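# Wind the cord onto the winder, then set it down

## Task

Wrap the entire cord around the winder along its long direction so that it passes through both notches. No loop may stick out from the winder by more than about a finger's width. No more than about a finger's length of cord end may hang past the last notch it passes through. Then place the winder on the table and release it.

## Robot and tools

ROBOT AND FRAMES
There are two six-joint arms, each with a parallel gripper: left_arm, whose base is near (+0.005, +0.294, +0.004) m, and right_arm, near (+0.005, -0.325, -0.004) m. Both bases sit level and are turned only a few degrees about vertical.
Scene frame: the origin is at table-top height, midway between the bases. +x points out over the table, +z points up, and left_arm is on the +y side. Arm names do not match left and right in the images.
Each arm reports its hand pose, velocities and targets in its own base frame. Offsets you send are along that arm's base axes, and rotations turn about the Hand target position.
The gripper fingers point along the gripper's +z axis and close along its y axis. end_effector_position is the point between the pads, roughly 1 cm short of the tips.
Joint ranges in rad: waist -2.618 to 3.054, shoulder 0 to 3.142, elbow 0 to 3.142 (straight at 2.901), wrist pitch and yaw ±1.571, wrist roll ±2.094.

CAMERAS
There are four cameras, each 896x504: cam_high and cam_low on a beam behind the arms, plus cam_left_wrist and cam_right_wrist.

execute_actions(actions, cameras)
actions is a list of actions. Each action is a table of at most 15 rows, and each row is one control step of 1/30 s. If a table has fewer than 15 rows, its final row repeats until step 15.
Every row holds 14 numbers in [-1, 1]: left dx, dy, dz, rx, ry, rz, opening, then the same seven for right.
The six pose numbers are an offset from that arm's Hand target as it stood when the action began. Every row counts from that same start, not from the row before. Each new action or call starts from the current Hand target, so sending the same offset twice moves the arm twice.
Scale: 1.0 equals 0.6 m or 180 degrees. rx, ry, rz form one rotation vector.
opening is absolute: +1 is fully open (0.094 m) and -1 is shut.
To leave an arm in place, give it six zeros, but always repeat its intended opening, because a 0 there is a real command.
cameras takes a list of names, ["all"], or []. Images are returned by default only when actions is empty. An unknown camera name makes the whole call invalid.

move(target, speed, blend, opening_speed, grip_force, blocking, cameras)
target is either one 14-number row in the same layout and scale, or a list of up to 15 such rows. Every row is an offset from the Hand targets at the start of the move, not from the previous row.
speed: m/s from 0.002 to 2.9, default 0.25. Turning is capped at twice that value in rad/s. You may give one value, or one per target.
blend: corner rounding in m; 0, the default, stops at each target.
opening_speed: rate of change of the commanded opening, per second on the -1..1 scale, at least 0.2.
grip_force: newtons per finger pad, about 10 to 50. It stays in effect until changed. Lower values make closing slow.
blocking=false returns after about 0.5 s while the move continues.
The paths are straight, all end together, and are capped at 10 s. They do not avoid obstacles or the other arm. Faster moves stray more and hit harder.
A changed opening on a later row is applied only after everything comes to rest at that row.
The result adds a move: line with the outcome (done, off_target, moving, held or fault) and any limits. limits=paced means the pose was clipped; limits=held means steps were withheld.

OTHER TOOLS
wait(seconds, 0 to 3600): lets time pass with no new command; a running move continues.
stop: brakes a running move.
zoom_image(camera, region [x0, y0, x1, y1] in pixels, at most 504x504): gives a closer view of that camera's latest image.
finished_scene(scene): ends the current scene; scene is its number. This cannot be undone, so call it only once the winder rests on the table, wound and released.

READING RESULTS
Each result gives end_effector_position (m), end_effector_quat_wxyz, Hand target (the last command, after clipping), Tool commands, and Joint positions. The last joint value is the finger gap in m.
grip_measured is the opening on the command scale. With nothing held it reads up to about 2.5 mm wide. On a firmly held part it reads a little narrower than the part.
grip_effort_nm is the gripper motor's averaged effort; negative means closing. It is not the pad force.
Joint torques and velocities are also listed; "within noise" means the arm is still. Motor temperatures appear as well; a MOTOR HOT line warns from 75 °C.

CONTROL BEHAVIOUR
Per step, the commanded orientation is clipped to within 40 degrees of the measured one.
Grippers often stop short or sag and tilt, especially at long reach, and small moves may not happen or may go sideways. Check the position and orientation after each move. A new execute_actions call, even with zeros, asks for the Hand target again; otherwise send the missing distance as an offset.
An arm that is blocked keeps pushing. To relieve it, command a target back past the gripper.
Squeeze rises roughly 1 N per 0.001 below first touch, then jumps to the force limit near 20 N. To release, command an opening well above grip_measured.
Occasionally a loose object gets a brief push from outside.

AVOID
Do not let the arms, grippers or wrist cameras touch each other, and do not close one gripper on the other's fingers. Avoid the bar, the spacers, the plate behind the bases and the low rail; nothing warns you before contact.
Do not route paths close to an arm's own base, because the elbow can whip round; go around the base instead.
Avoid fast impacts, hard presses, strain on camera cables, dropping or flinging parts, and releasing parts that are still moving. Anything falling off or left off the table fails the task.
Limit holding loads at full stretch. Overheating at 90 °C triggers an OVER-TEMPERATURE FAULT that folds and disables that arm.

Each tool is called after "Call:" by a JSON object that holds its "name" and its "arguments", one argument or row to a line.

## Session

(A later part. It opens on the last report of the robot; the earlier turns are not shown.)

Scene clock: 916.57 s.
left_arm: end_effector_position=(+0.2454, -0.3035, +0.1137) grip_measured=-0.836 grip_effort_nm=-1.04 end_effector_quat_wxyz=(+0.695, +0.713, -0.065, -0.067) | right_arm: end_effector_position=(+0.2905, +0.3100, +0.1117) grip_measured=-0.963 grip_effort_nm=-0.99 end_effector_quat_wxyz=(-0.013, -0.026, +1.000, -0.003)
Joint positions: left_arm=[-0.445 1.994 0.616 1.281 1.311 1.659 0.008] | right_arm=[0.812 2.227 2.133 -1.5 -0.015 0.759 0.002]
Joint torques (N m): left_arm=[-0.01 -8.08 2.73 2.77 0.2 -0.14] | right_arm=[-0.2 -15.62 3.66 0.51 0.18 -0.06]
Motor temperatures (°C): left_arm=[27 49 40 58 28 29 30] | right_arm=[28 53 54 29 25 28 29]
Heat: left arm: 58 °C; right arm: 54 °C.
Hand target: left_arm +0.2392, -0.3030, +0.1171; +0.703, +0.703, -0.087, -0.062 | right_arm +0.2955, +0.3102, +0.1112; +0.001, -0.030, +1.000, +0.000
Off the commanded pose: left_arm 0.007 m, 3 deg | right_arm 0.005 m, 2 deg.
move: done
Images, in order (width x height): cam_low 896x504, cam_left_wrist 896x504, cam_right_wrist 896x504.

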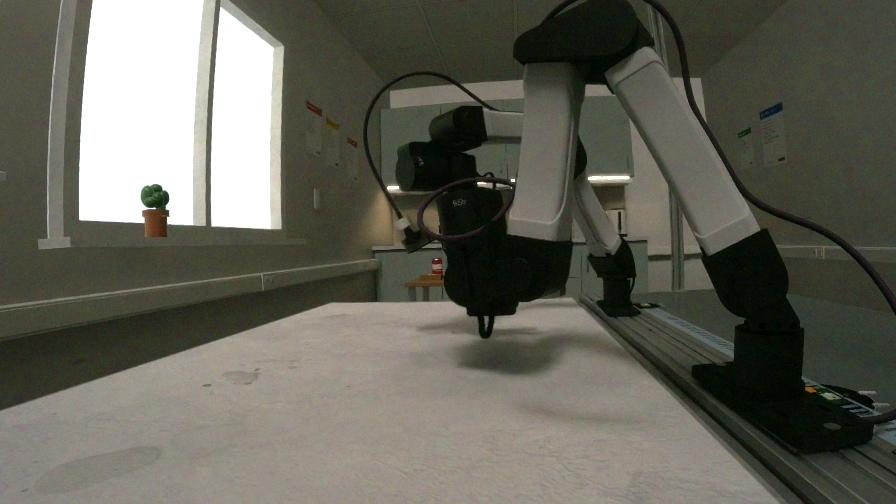

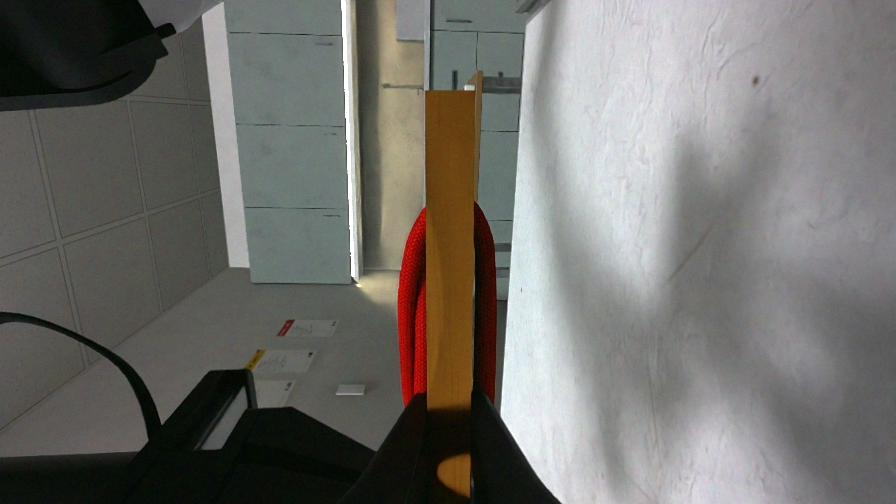

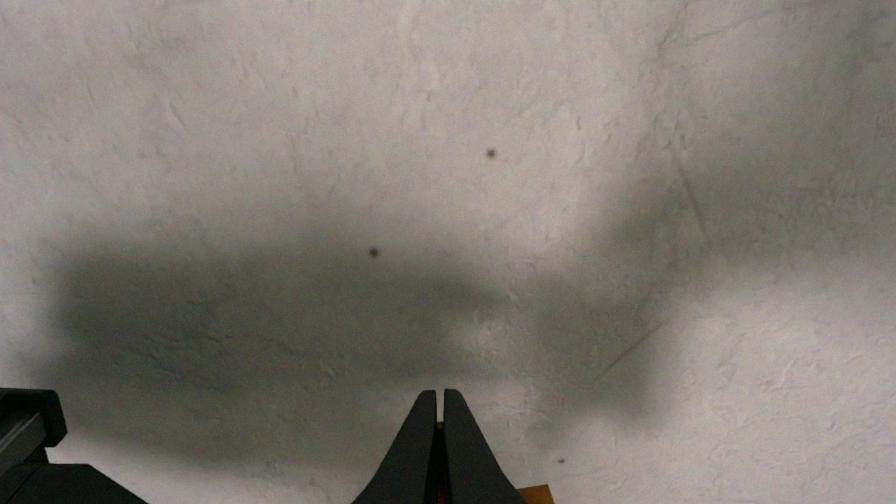

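Call:
{"name": "move", "arguments": {
  "target": [
    [0,0,0,0,0,0,-0.88, -0.006,0,-0.006,0,0,0,-1.0],
    [0,0,0,0,0,0,-0.88, -0.006,0,-0.006,0,0,0,-0.75],
    [0,0,0,0,0,0,-0.88, 0.03,0.002,0.01,0,0,0,-0.75],
    [0,0,0,0,0,0,-0.88, 0.03,0.002,0.07,0,0,0,-0.6]
  ],
  "speed": 0.08,
  "cameras": ["all"]
}}

Call:
{"name": "zoom_image", "arguments": {
  "camera": "cam_right_wrist",
  "region": [270, 324, 550, 504]
}}

Scene clock: 922.73 s.
left_arm: end_effector_position=(+0.2455, -0.3042, +0.1124) grip_measured=-0.836 grip_effort_nm=-1.04 end_effector_quat_wxyz=(+0.695, +0.713, -0.063, -0.067) | right_arm: end_effector_position=(+0.3088, +0.3129, +0.1303) grip_measured=-0.602 grip_effort_nm=0.14 end_effector_quat_wxyz=(+0.001, -0.025, +1.000, +0.013)
Joint positions: left_arm=[-0.448 1.998 0.616 1.282 1.307 1.659 0.008] | right_arm=[0.786 2.274 2.287 -1.565 -0.016 0.736 0.019]
Joint torques (N m): left_arm=[0.2 -8.4 2.71 2.77 0.25 -0.13] | right_arm=[-0.35 -18.17 7.62 0.16 0.2 -0.11]
Motor temperatures (°C): left_arm=[27 50 40 58 28 29 30] | right_arm=[28 56 53 29 25 28 29]
Heat: left arm: 58 °C; right arm: 56 °C.
Hand target: left_arm +0.2392, -0.3030, +0.1171; +0.703, +0.703, -0.086, -0.062 | right_arm +0.3136, +0.3113, +0.1533; +0.001, -0.030, +1.000, +0.000
Off the commanded pose: left_arm 0.008 m, 3 deg | right_arm 0.023 m, 2 deg.
joint sent to its limit (right arm) — joint 4 (wrist pitch), lower limit. The joint targets are off in orientation, not in position.
move: off_target (right_arm); target 4's new opening was sent with right_arm's hand 0.023 m and 2 deg from that target

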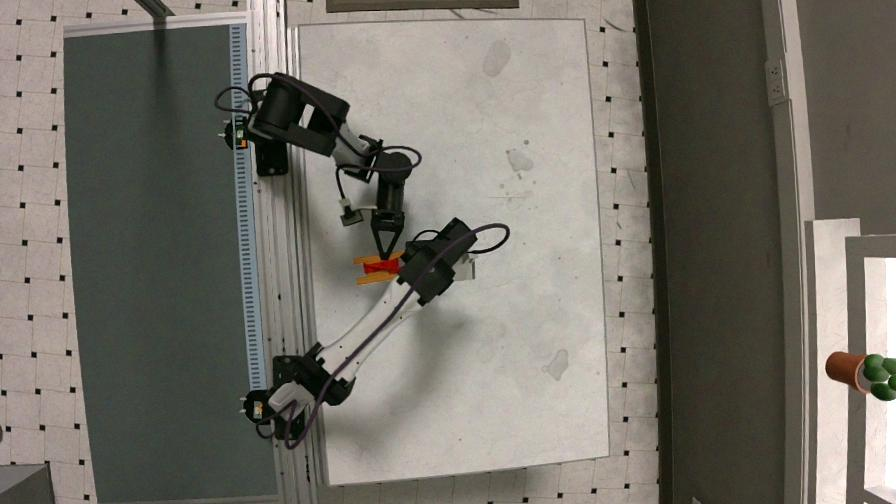

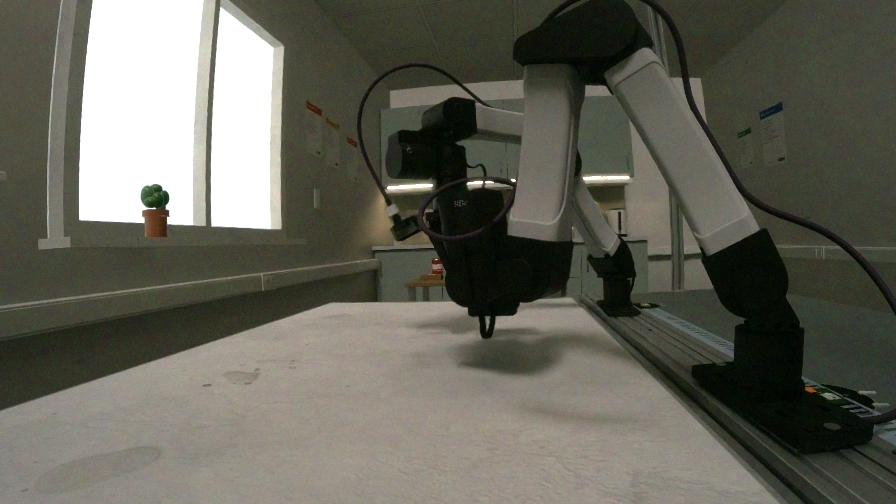

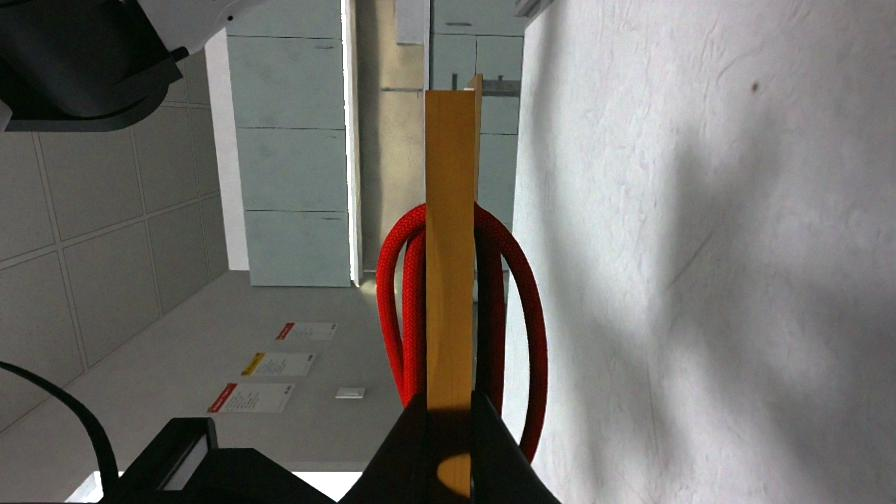

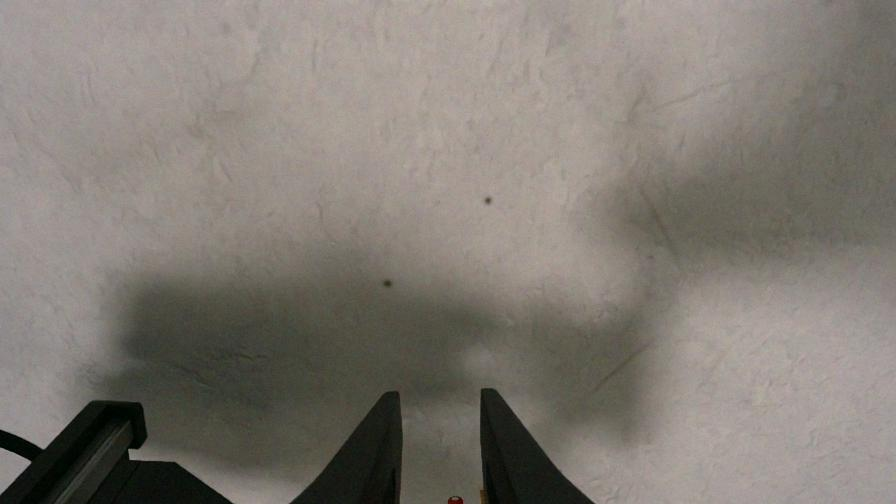

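Scaled by 1.800 from the camera's image (finer frame: 1280x720).

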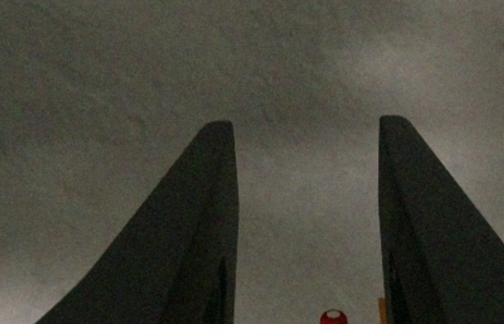

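Call:
{"name": "move", "arguments": {
  "target": [0,0,0,0,0,0,-0.88, -0.02,-0.13,0.0,0,0,0,-0.6],
  "speed": 0.25,
  "cameras": ["cam_high","cam_low"]
}}

Call:
{"name": "zoom_image", "arguments": {
  "camera": "cam_high",
  "region": [330, 220, 450, 310]
}}

Call:
{"name": "zoom_image", "arguments": {
  "camera": "cam_low",
  "region": [400, 240, 560, 360]
}}

Scene clock: 936.53 s.
left_arm: end_effector_position=(+0.2455, -0.3042, +0.1124) grip_measured=-0.836 grip_effort_nm=-1.04 end_effector_quat_wxyz=(+0.695, +0.713, -0.063, -0.067) | right_arm: end_effector_position=(+0.2987, +0.2349, +0.1465) grip_measured=-0.602 grip_effort_nm=0.14 end_effector_quat_wxyz=(-0.018, -0.027, +0.999, -0.007)
Joint positions: left_arm=[-0.448 1.998 0.616 1.282 1.307 1.659 0.008] | right_arm=[0.662 2.048 1.993 -1.553 -0.01 0.607 0.019]
Joint torques (N m): left_arm=[0.2 -8.4 2.71 2.77 0.25 -0.13] | right_arm=[-0.28 -15.8 3.88 0.41 0.14 -0.11]
Motor temperatures (°C): left_arm=[27 51 39 59 28 29 30] | right_arm=[28 63 54 28 25 28 29]
Heat: left arm: 59 °C; right arm: 63 °C.
Hand target: left_arm +0.2392, -0.3030, +0.1171; +0.703, +0.703, -0.086, -0.062 | right_arm +0.3016, +0.2333, +0.1533; +0.001, -0.030, +1.000, +0.000
Off the commanded pose: left_arm 0.008 m, 3 deg | right_arm 0.008 m, 2 deg.
move: done

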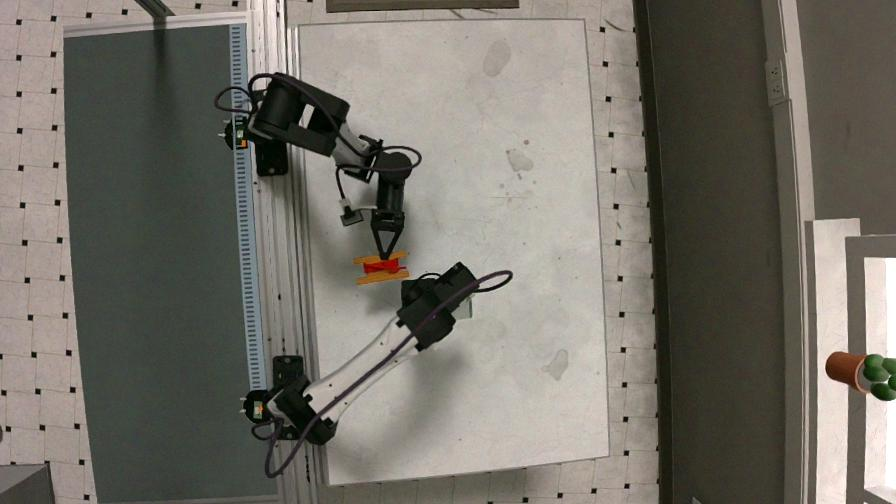

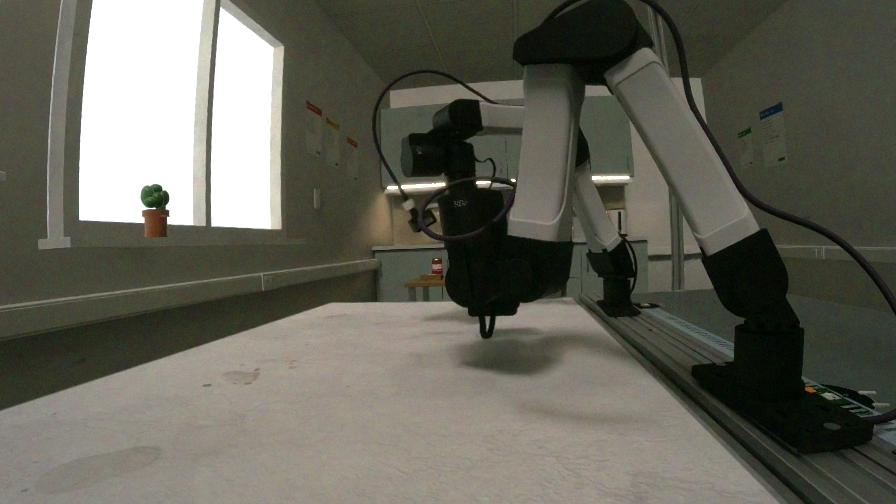

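Scaled by 4.200 from the camera's image (finer frame: 1280x720).

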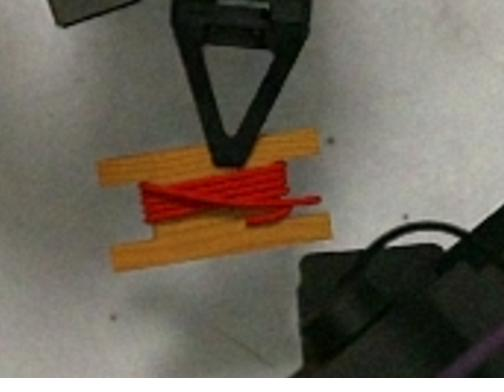

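Scaled by 3.150 from the camera's image (finer frame: 1280x720).

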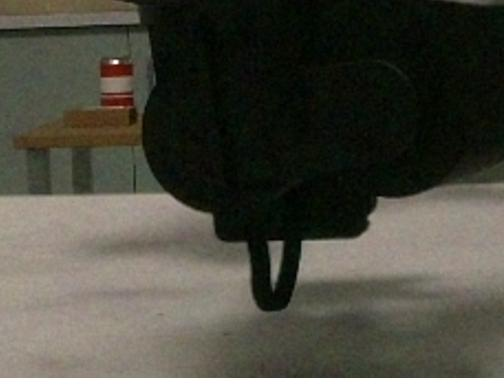

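Call:
{"name": "move", "arguments": {
  "target": [
    [0,0,0,0,0,0,-0.88, -0.025,0.05,0.025,0,0,0.0411,0.45],
    [0,0,0,0,0,0,-0.88, -0.0548,0.1372,0.02,0,0,0.0411,0.45]
  ],
  "speed": 0.15,
  "blend": [0.01,0],
  "cameras": ["cam_right_wrist","cam_high"]
}}

Call:
{"name": "zoom_image", "arguments": {
  "camera": "cam_right_wrist",
  "region": [200, 200, 700, 504]
}}

Scene clock: 949.40 s.
left_arm: end_effector_position=(+0.2455, -0.3042, +0.1124) grip_measured=-0.836 grip_effort_nm=-1.04 end_effector_quat_wxyz=(+0.695, +0.713, -0.063, -0.067) | right_arm: end_effector_position=(+0.2649, +0.3137, +0.1646) grip_measured=+0.448 grip_effort_nm=0.14 end_effector_quat_wxyz=(+0.016, -0.104, +0.994, +0.022)
Joint positions: left_arm=[-0.448 1.998 0.616 1.282 1.307 1.659 0.008] | right_arm=[0.865 2.11 2.159 -1.566 -0.01 0.656 0.068]
Joint torques (N m): left_arm=[0.21 -8.4 2.71 2.77 0.25 -0.13] | right_arm=[0.01 -11.54 7.61 0.24 0.14 0.15]
Motor temperatures (°C): left_arm=[27 52 39 60 28 29 30] | right_arm=[28 66 52 28 25 28 29]
Heat: left arm: 60 °C; right arm: 66 °C.
Hand target: left_arm +0.2392, -0.3030, +0.1171; +0.703, +0.703, -0.086, -0.062 | right_arm +0.2687, +0.3156, +0.1653; +0.001, -0.095, +0.996, +0.000
Off the commanded pose: left_arm 0.008 m, 3 deg | right_arm 0.004 m, 3 deg.
joint sent to its limit (right arm) — joint 4 (wrist pitch), lower limit. The joint targets are off in orientation, not in position.
move: off_target (right_arm)
Images, in order (width x height): cam_high 896x504, cam_right_wrist 896x504.

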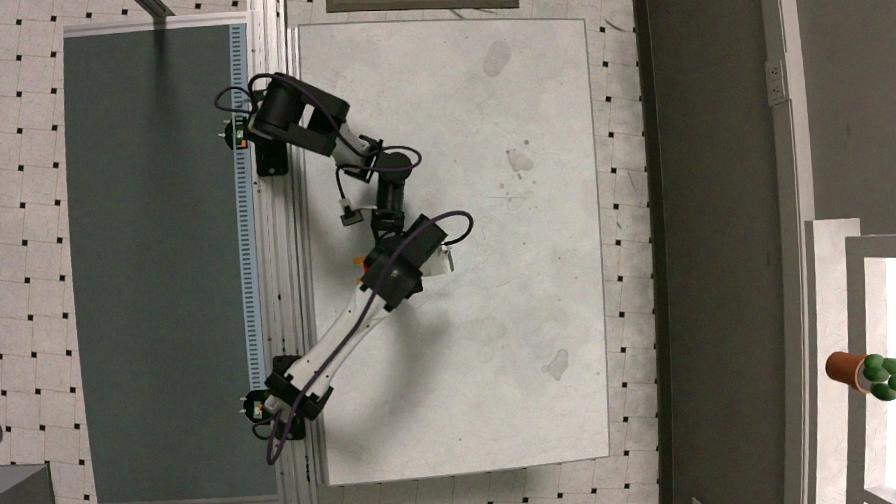

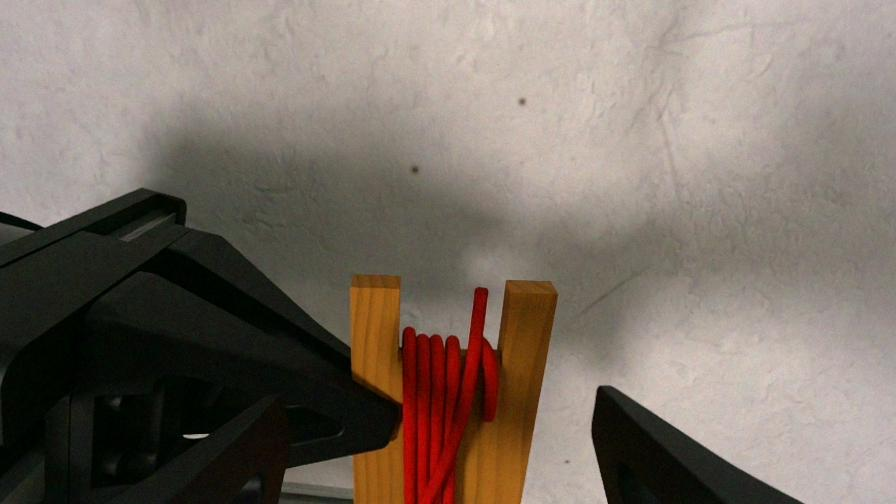

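Scaled by 1.008 from the camera's image (finer frame: 1280x720).

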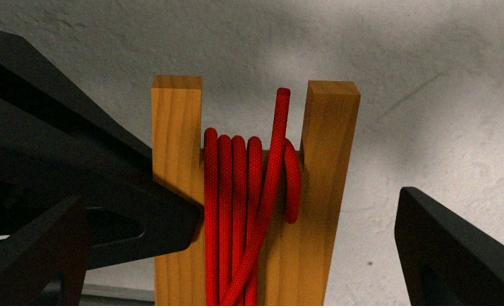

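Call:
{"name": "move", "arguments": {
  "target": [0,0,0,0,0,0,-0.88, 0.01,-0.004,-0.03,0,0,0,0.4],
  "speed": 0.1,
  "cameras": ["cam_right_wrist"]
}}

Call:
{"name": "zoom_image", "arguments": {
  "camera": "cam_right_wrist",
  "region": [200, 200, 700, 504]
}}

Scene clock: 957.83 s.
left_arm: end_effector_position=(+0.2455, -0.3042, +0.1124) grip_measured=-0.836 grip_effort_nm=-1.04 end_effector_quat_wxyz=(+0.695, +0.713, -0.063, -0.067) | right_arm: end_effector_position=(+0.2681, +0.3136, +0.1462) grip_measured=+0.402 grip_effort_nm=-0.06 end_effector_quat_wxyz=(-0.001, -0.101, +0.995, +0.006)
Joint positions: left_arm=[-0.448 1.998 0.616 1.282 1.307 1.659 0.008] | right_arm=[0.859 2.156 2.159 -1.566 -0.01 0.656 0.066]
Joint torques (N m): left_arm=[0.21 -8.4 2.71 2.77 0.25 -0.13] | right_arm=[-0.72 -12.05 7.69 0.16 0.14 0]
Motor temperatures (°C): left_arm=[27 52 39 61 28 29 30] | right_arm=[28 64 52 28 25 28 29]
Heat: left arm: 61 °C; right arm: 64 °C.
Hand target: left_arm +0.2392, -0.3030, +0.1171; +0.703, +0.703, -0.086, -0.062 | right_arm +0.2746, +0.3133, +0.1472; +0.000, -0.095, +0.995, +0.000
Off the commanded pose: left_arm 0.008 m, 3 deg | right_arm 0.007 m, 1 deg.
joint sent to its limit (right arm) — joint 4 (wrist pitch), lower limit. The joint targets still meet the commanded pose.
move: done

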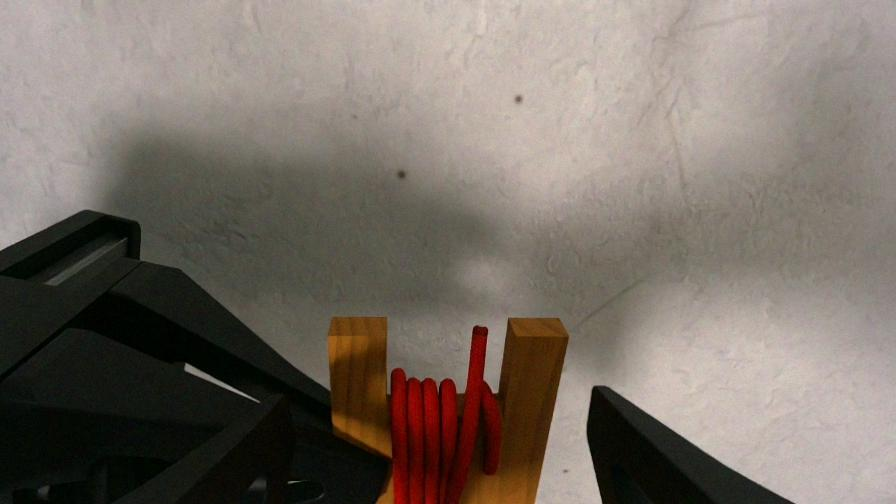

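Scaled by 1.008 from the camera's image (finer frame: 1280x720).

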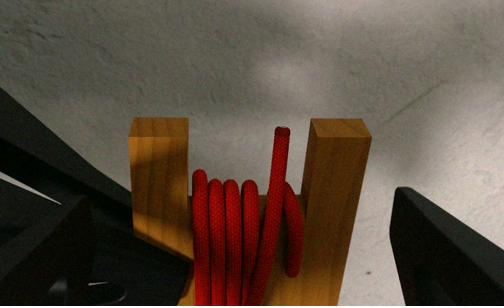

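Call:
{"name": "move", "arguments": {
  "target": [
    [0,0,0,0,0,0,-0.88, -0.0333,0,0.0583,0,0,0,0.4],
    [0,0,0,0,0,0,-0.88, -0.1553,-0.0213,0.063,0,0,0,0.4],
    [0,0,0,0,0,0,-0.88, -0.1553,-0.0213,0.008,0,0,0,0.4]
  ],
  "speed": 0.15,
  "blend": [0.01,0.01,0],
  "cameras": ["cam_right_wrist","cam_high"]
}}

Call:
{"name": "zoom_image", "arguments": {
  "camera": "cam_right_wrist",
  "region": [200, 200, 700, 504]
}}

Scene clock: 966.07 s.
left_arm: end_effector_position=(+0.2455, -0.3042, +0.1124) grip_measured=-0.836 grip_effort_nm=-1.04 end_effector_quat_wxyz=(+0.695, +0.713, -0.063, -0.067) | right_arm: end_effector_position=(+0.1816, +0.2992, +0.1474) grip_measured=+0.402 grip_effort_nm=-0.06 end_effector_quat_wxyz=(-0.014, -0.100, +0.995, -0.010)
Joint positions: left_arm=[-0.448 1.998 0.616 1.282 1.307 1.659 0.008] | right_arm=[1.02 1.911 1.801 -1.494 -0.01 0.819 0.066]
Joint torques (N m): left_arm=[0.21 -8.42 2.71 2.77 0.25 -0.13] | right_arm=[0.59 -14.13 3.89 0.42 0.15 0.14]
Motor temperatures (°C): left_arm=[27 52 38 61 28 29 30] | right_arm=[28 62 53 28 25 28 29]
Heat: left arm: 61 °C; right arm: 62 °C.
Hand target: left_arm +0.2392, -0.3030, +0.1171; +0.703, +0.703, -0.086, -0.062 | right_arm +0.1815, +0.3005, +0.1520; +0.000, -0.095, +0.996, +0.000
Off the commanded pose: left_arm 0.008 m, 3 deg | right_arm 0.005 m, 2 deg.
move: done
Images, in order (width x height): cam_high 896x504, cam_right_wrist 896x504.

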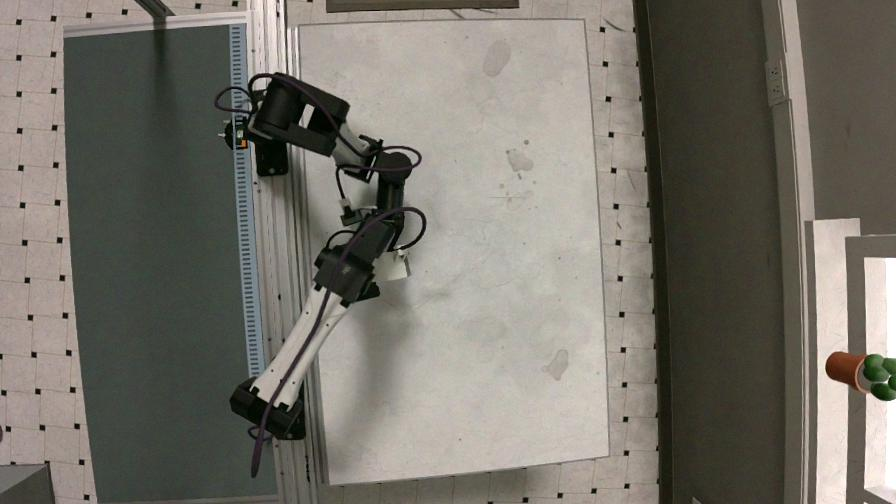

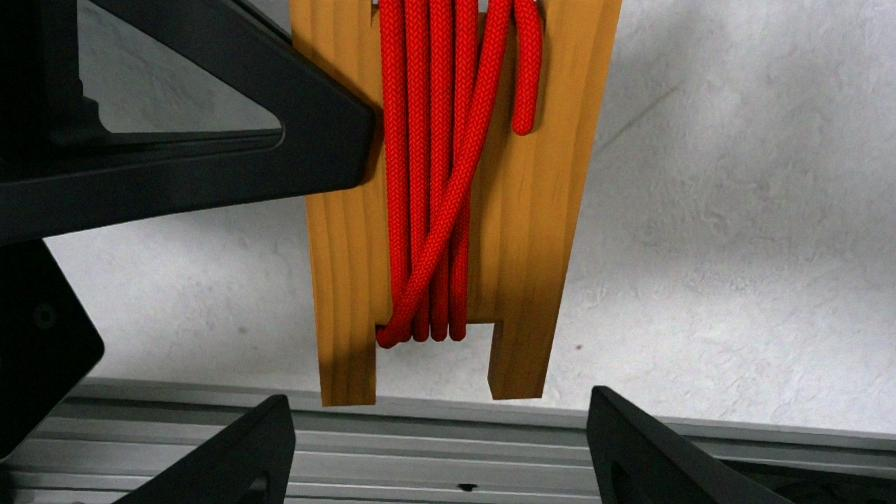

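Scaled by 1.008 from the camera's image (finer frame: 1280x720).

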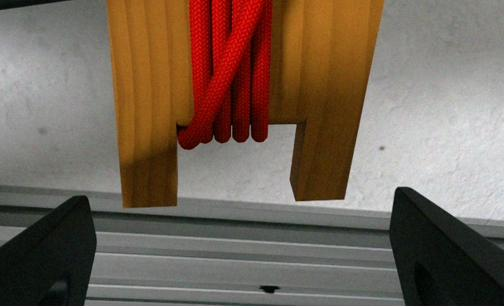

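Call:
{"name": "move", "arguments": {
  "target": [
    [0,0,0,0,0,0,-0.88, 0,0,-0.043,0,0,0,0.4],
    [0,0,0,0,0,0,-0.88, 0,0,-0.043,0,0,0,0.15],
    [0,0,0,0,0,0,-0.2, 0,0,-0.043,0,0,0,0.15]
  ],
  "speed": 0.08,
  "opening_speed": 1.0,
  "cameras": ["cam_right_wrist","cam_left_wrist"]
}}

Scene clock: 972.37 s.
left_arm: end_effector_position=(+0.2456, -0.3042, +0.1130) grip_measured=-0.203 grip_effort_nm=0.12 end_effector_quat_wxyz=(+0.695, +0.713, -0.065, -0.066) | right_arm: end_effector_position=(+0.1819, +0.2997, +0.1210) grip_measured=+0.207 grip_effort_nm=-0.99 end_effector_quat_wxyz=(-0.014, -0.100, +0.995, -0.009)
Joint positions: left_arm=[-0.448 1.998 0.616 1.287 1.307 1.659 0.037] | right_arm=[1.02 1.904 1.687 -1.385 -0.01 0.82 0.057]
Joint torques (N m): left_arm=[0.21 -8.32 2.71 2.74 0.25 -0.15] | right_arm=[0.59 -14.32 3.93 0.38 0.15 0.12]
Motor temperatures (°C): left_arm=[27 53 38 61 28 29 30] | right_arm=[28 61 52 27 25 28 29]
Heat: left arm: 61 °C; right arm: 61 °C.
Hand target: left_arm +0.2392, -0.3030, +0.1171; +0.703, +0.703, -0.086, -0.062 | right_arm +0.1815, +0.3005, +0.1263; +0.001, -0.095, +0.996, +0.000
Off the commanded pose: left_arm 0.008 m, 3 deg | right_arm 0.005 m, 2 deg.
move: done; target 3's new opening was sent with left_arm's hand 0.008 m and 3 deg from that target
Images, in order (width x height): cam_left_wrist 896x504, cam_right_wrist 896x504.

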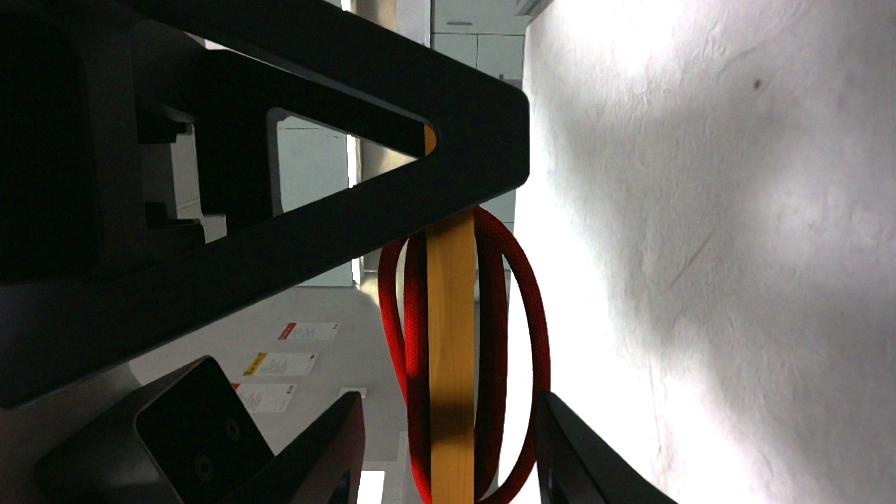

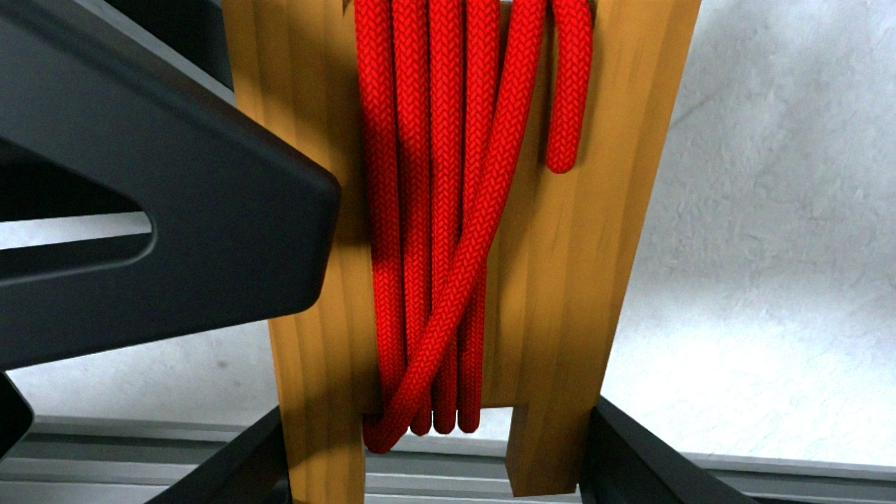

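Call:
{"name": "move", "arguments": {
  "target": [
    [0.029,0.13,0,0,0,0,-0.2, 0,0,0,0,0,0,0.15],
    [0.033,0.17,0.2,-0.053,0.515,0.0635,-0.2, 0,0,-0.1272,0,0,0,0.15],
    [0.033,0.17,0.2,-0.053,0.515,0.0635,-0.6, 0,0,-0.1688,0,0,0,0.15]
  ],
  "speed": [0.15,0.2,0.05],
  "blend": [0.01,0.01,0],
  "cameras": ["all"]
}}

Call:
{"name": "zoom_image", "arguments": {
  "camera": "cam_low",
  "region": [400, 260, 580, 380]
}}

Scene clock: 986.70 s.
left_arm: end_effector_position=(+0.2642, -0.2024, +0.2217) grip_measured=-0.597 grip_effort_nm=-0.15 end_effector_quat_wxyz=(+0.562, +0.380, +0.542, -0.496) | right_arm: end_effector_position=(+0.1822, +0.3001, +0.0344) grip_measured=+0.207 grip_effort_nm=-0.99 end_effector_quat_wxyz=(-0.002, -0.100, +0.995, +0.006)
Joint positions: left_arm=[-0.153 1.503 0.349 1.471 1.163 -0.404 0.019] | right_arm=[1.02 1.918 1.358 -1.003 -0.01 0.82 0.057]
Joint torques (N m): left_arm=[-0.13 -5.91 3.43 3.25 -0.47 -0.11] | right_arm=[0.59 -9.77 3.89 0.52 0.15 0.12]
Motor temperatures (°C): left_arm=[27 52 38 59 28 29 29] | right_arm=[28 61 50 27 25 28 29]
Heat: left arm: 59 °C; right arm: 61 °C.
Hand target: left_arm +0.2590, -0.2010, +0.2370; +0.600, +0.391, +0.506, -0.481 | right_arm +0.1815, +0.3005, +0.0250; +0.001, -0.095, +0.996, +0.000
Off the commanded pose: left_arm 0.016 m, 6 deg | right_arm 0.009 m, 1 deg.
joint at its limit (left arm) — joint 4 (wrist pitch), upper limit.
move: off_target (left_arm); target 3's new opening was sent with left_arm's hand 0.016 m and 6 deg from that target

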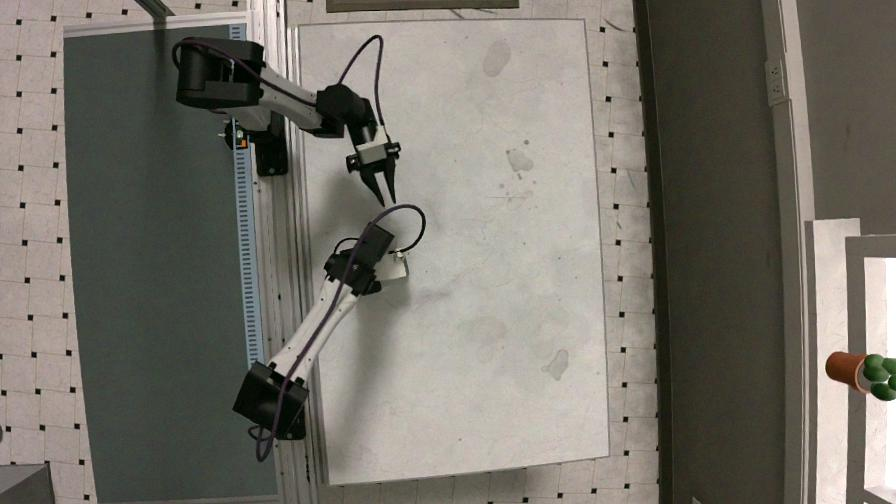

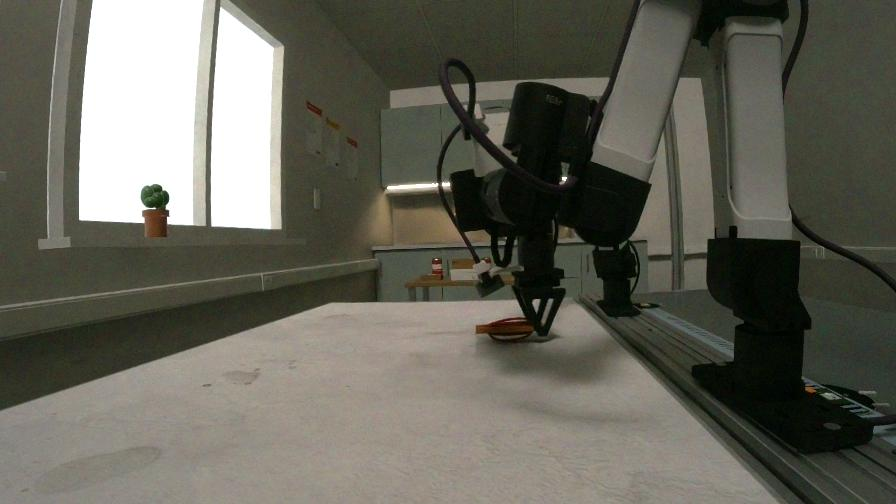

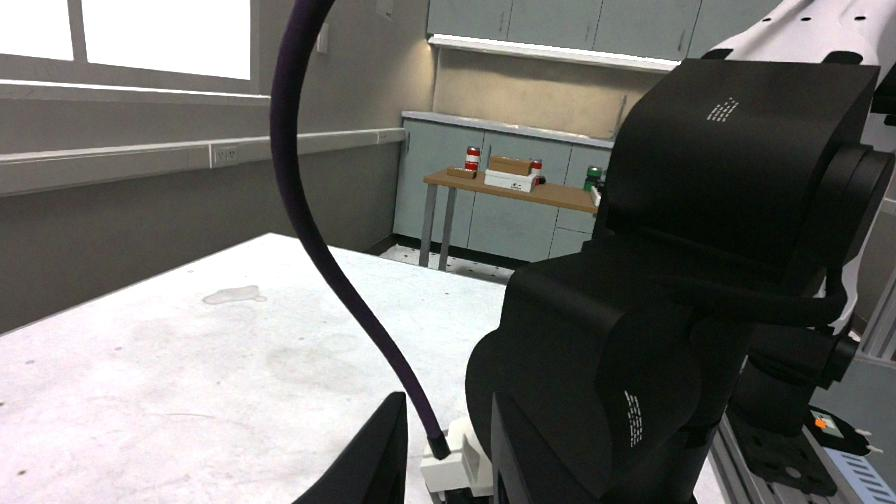

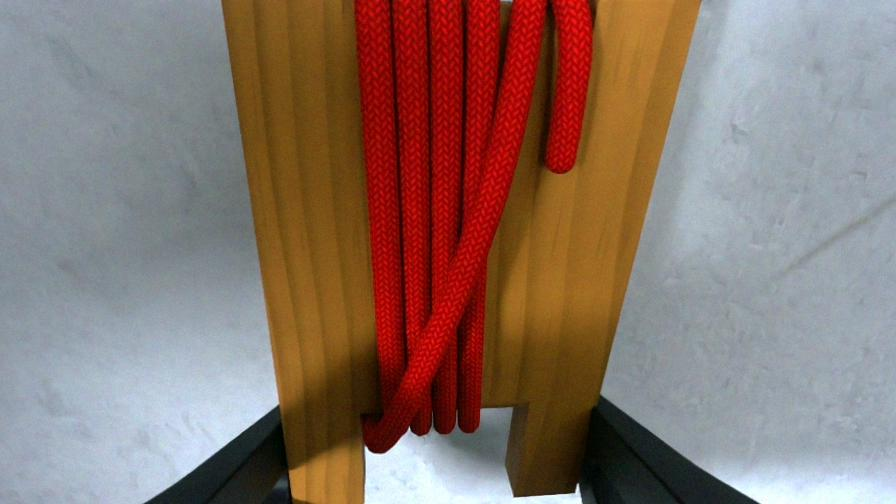

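Scaled by 2.800 from the camera's image (finer frame: 1280x720).

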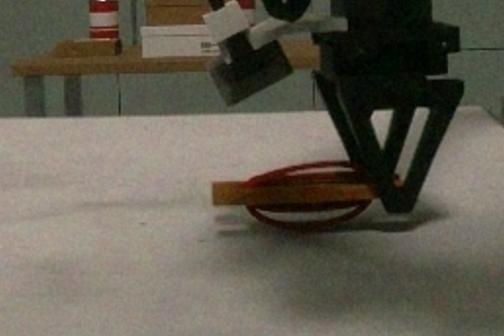

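Call:
{"name": "move", "arguments": {
  "target": [0,0,0,0,0,0,-0.6, 0,0,-0.022,0,0,0,0.15],
  "speed": 0.03,
  "cameras": ["cam_low","cam_right_wrist"]
}}

Call:
{"name": "zoom_image", "arguments": {
  "camera": "cam_low",
  "region": [430, 280, 580, 380]
}}

Scene clock: 990.70 s.
left_arm: end_effector_position=(+0.2642, -0.2024, +0.2217) grip_measured=-0.597 grip_effort_nm=-0.15 end_effector_quat_wxyz=(+0.562, +0.380, +0.542, -0.496) | right_arm: end_effector_position=(+0.1825, +0.3006, +0.0220) grip_measured=+0.207 grip_effort_nm=-0.99 end_effector_quat_wxyz=(-0.001, -0.100, +0.995, +0.007)
Joint positions: left_arm=[-0.153 1.503 0.349 1.471 1.163 -0.404 0.019] | right_arm=[1.02 1.934 1.328 -0.956 -0.01 0.82 0.057]
Joint torques (N m): left_arm=[-0.14 -5.91 3.43 3.26 -0.47 -0.11] | right_arm=[0.59 -9.66 3.74 0.52 0.15 0.12]
Motor temperatures (°C): left_arm=[27 51 38 59 28 29 29] | right_arm=[28 60 50 27 25 28 30]
Heat: left arm: 59 °C; right arm: 60 °C.
Hand target: left_arm +0.2590, -0.2010, +0.2370; +0.600, +0.391, +0.506, -0.481 | right_arm +0.1815, +0.3004, +0.0117; +0.000, -0.095, +0.996, +0.000
Off the commanded pose: left_arm 0.016 m, 6 deg | right_arm 0.010 m, 1 deg.
joint at its limit (left arm) — joint 4 (wrist pitch), upper limit.
move: done

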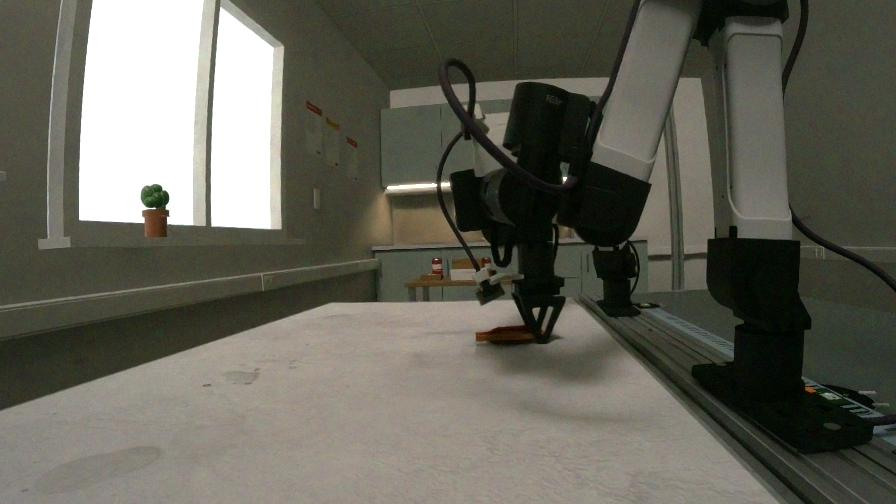

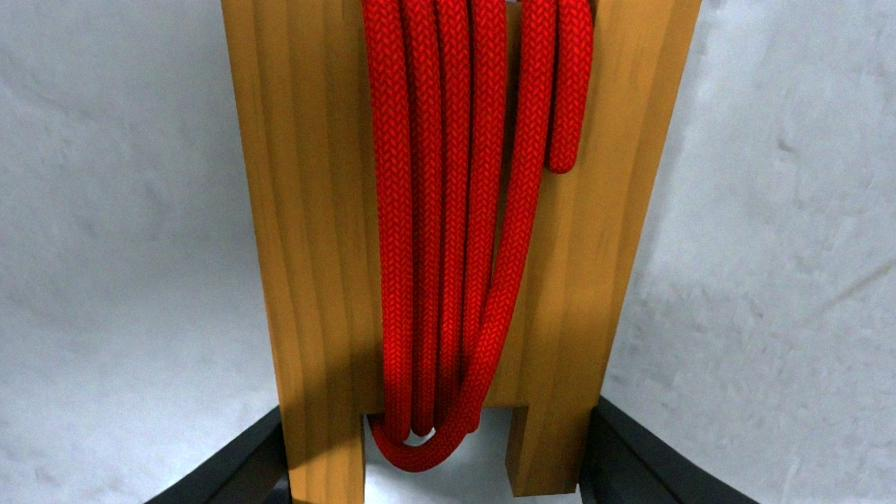

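Scaled by 3.360 from the camera's image (finer frame: 1280x720).

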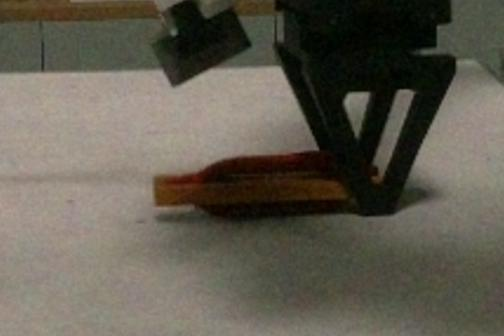

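Call:
{"name": "move", "arguments": {
  "target": [
    [0,0,0,0,0,0,-0.6, 0,0,-0.0067,0,0,0,0.15],
    [0,0,0,0,0,0,-0.6, 0,0,-0.0067,0,0,0,0.4],
    [0,0,0,0,0,0,-0.6, 0,0,0.12,0,0,0,0.4],
    [0,0,0,0,0,0,-0.6, 0.12,-0.15,0.15,0,0,0,0.4]
  ],
  "speed": [0.03,0.05,0.12,0.2],
  "opening_speed": 0.6,
  "blend": [0,0,0.02,0],
  "cameras": ["all"]
}}

Call:
{"name": "zoom_image", "arguments": {
  "camera": "cam_high",
  "region": [330, 220, 450, 310]
}}

Call:
{"name": "zoom_image", "arguments": {
  "camera": "cam_low",
  "region": [430, 280, 580, 380]
}}

Scene clock: 997.27 s.
left_arm: end_effector_position=(+0.2642, -0.2024, +0.2217) grip_measured=-0.597 grip_effort_nm=-0.14 end_effector_quat_wxyz=(+0.562, +0.380, +0.542, -0.496) | right_arm: end_effector_position=(+0.2476, +0.2109, +0.0893) grip_measured=+0.398 grip_effort_nm=0.14 end_effector_quat_wxyz=(-0.015, -0.093, +0.996, -0.006)
Joint positions: left_arm=[-0.153 1.503 0.349 1.471 1.163 -0.404 0.019] | right_arm=[0.702 1.812 1.443 -1.233 -0.007 0.515 0.066]
Joint torques (N m): left_arm=[-0.13 -5.91 3.41 3.26 -0.47 -0.11] | right_arm=[-0.76 -12.56 7.04 0.1 0.11 -0.11]
Motor temperatures (°C): left_arm=[27 50 38 60 28 29 28] | right_arm=[28 59 49 27 25 28 29]
Heat: left arm: 60 °C; right arm: 59 °C.
Hand target: left_arm +0.2590, -0.2010, +0.2370; +0.600, +0.391, +0.506, -0.481 | right_arm +0.2535, +0.2104, +0.1018; +0.001, -0.095, +0.996, +0.000
Off the commanded pose: left_arm 0.016 m, 6 deg | right_arm 0.014 m, 2 deg.
joint at its limit (left arm) — joint 4 (wrist pitch), upper limit.
move: off_target (right_arm); target 2's new opening was sent with right_arm's hand 0.014 m and 1 deg from that target

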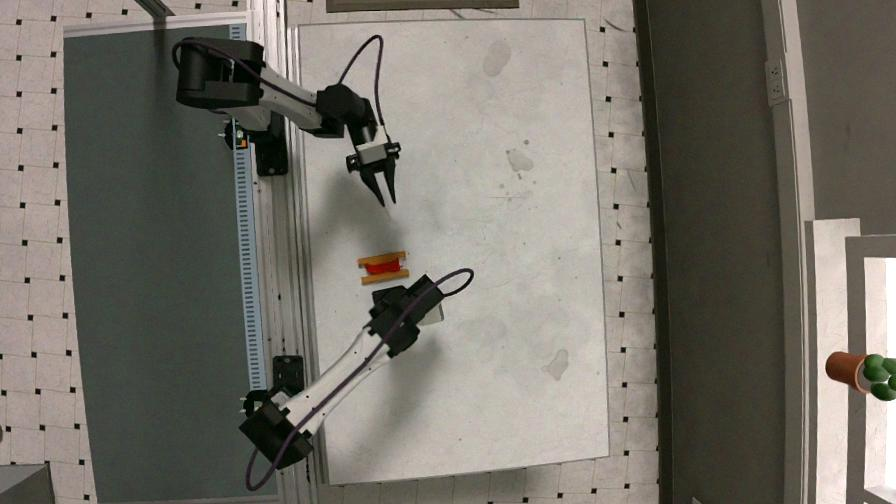

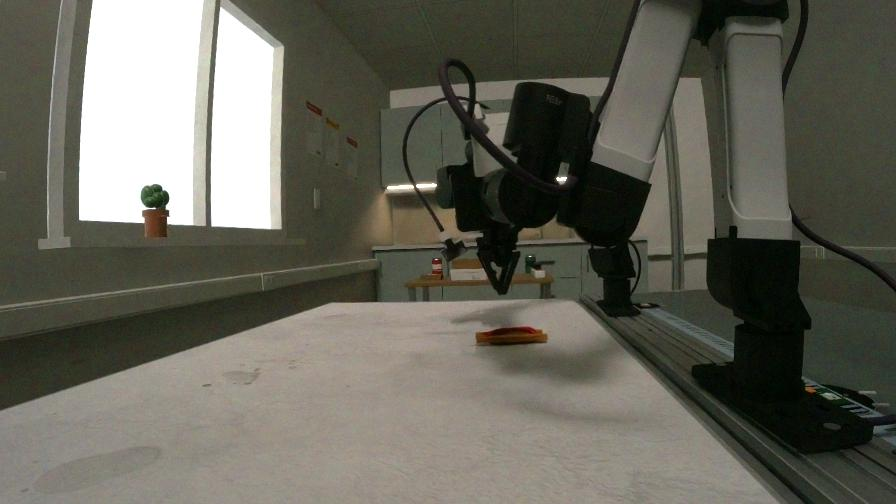

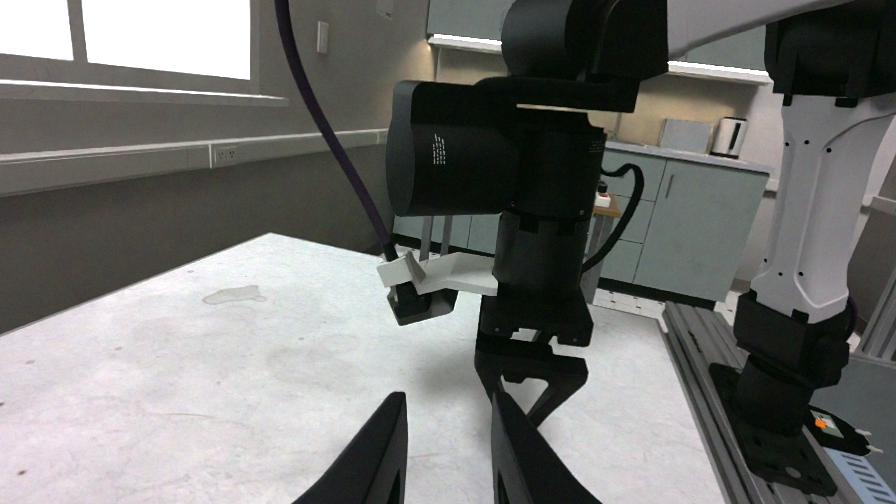

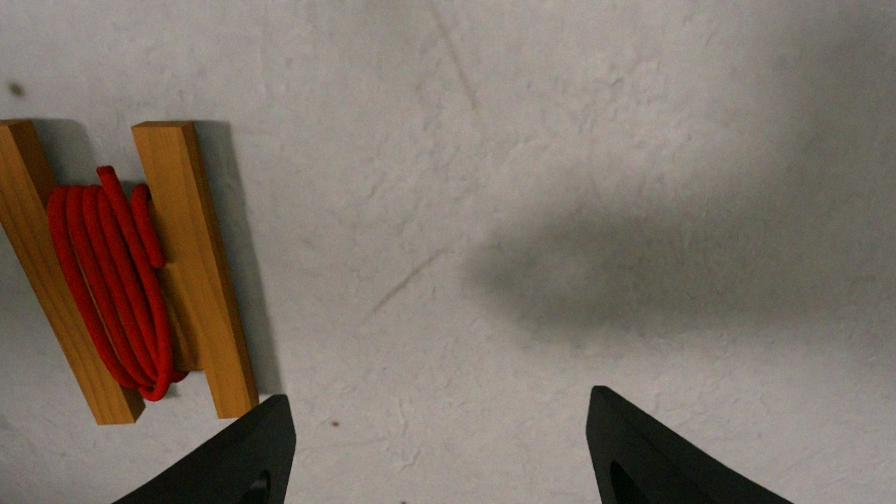

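Scaled by 4.200 from the camera's image (finer frame: 1280x720).

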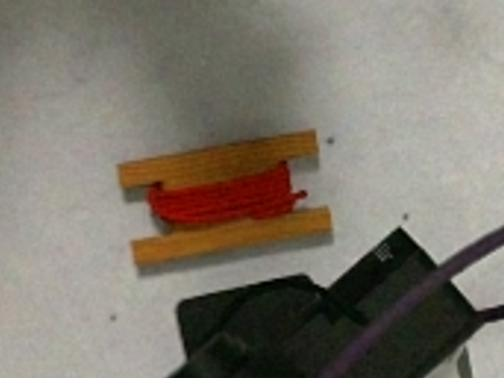

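Scaled by 3.360 from the camera's image (finer frame: 1280x720).

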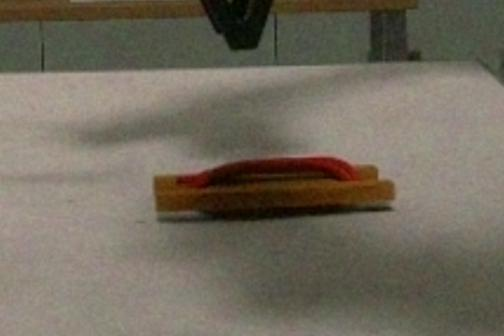

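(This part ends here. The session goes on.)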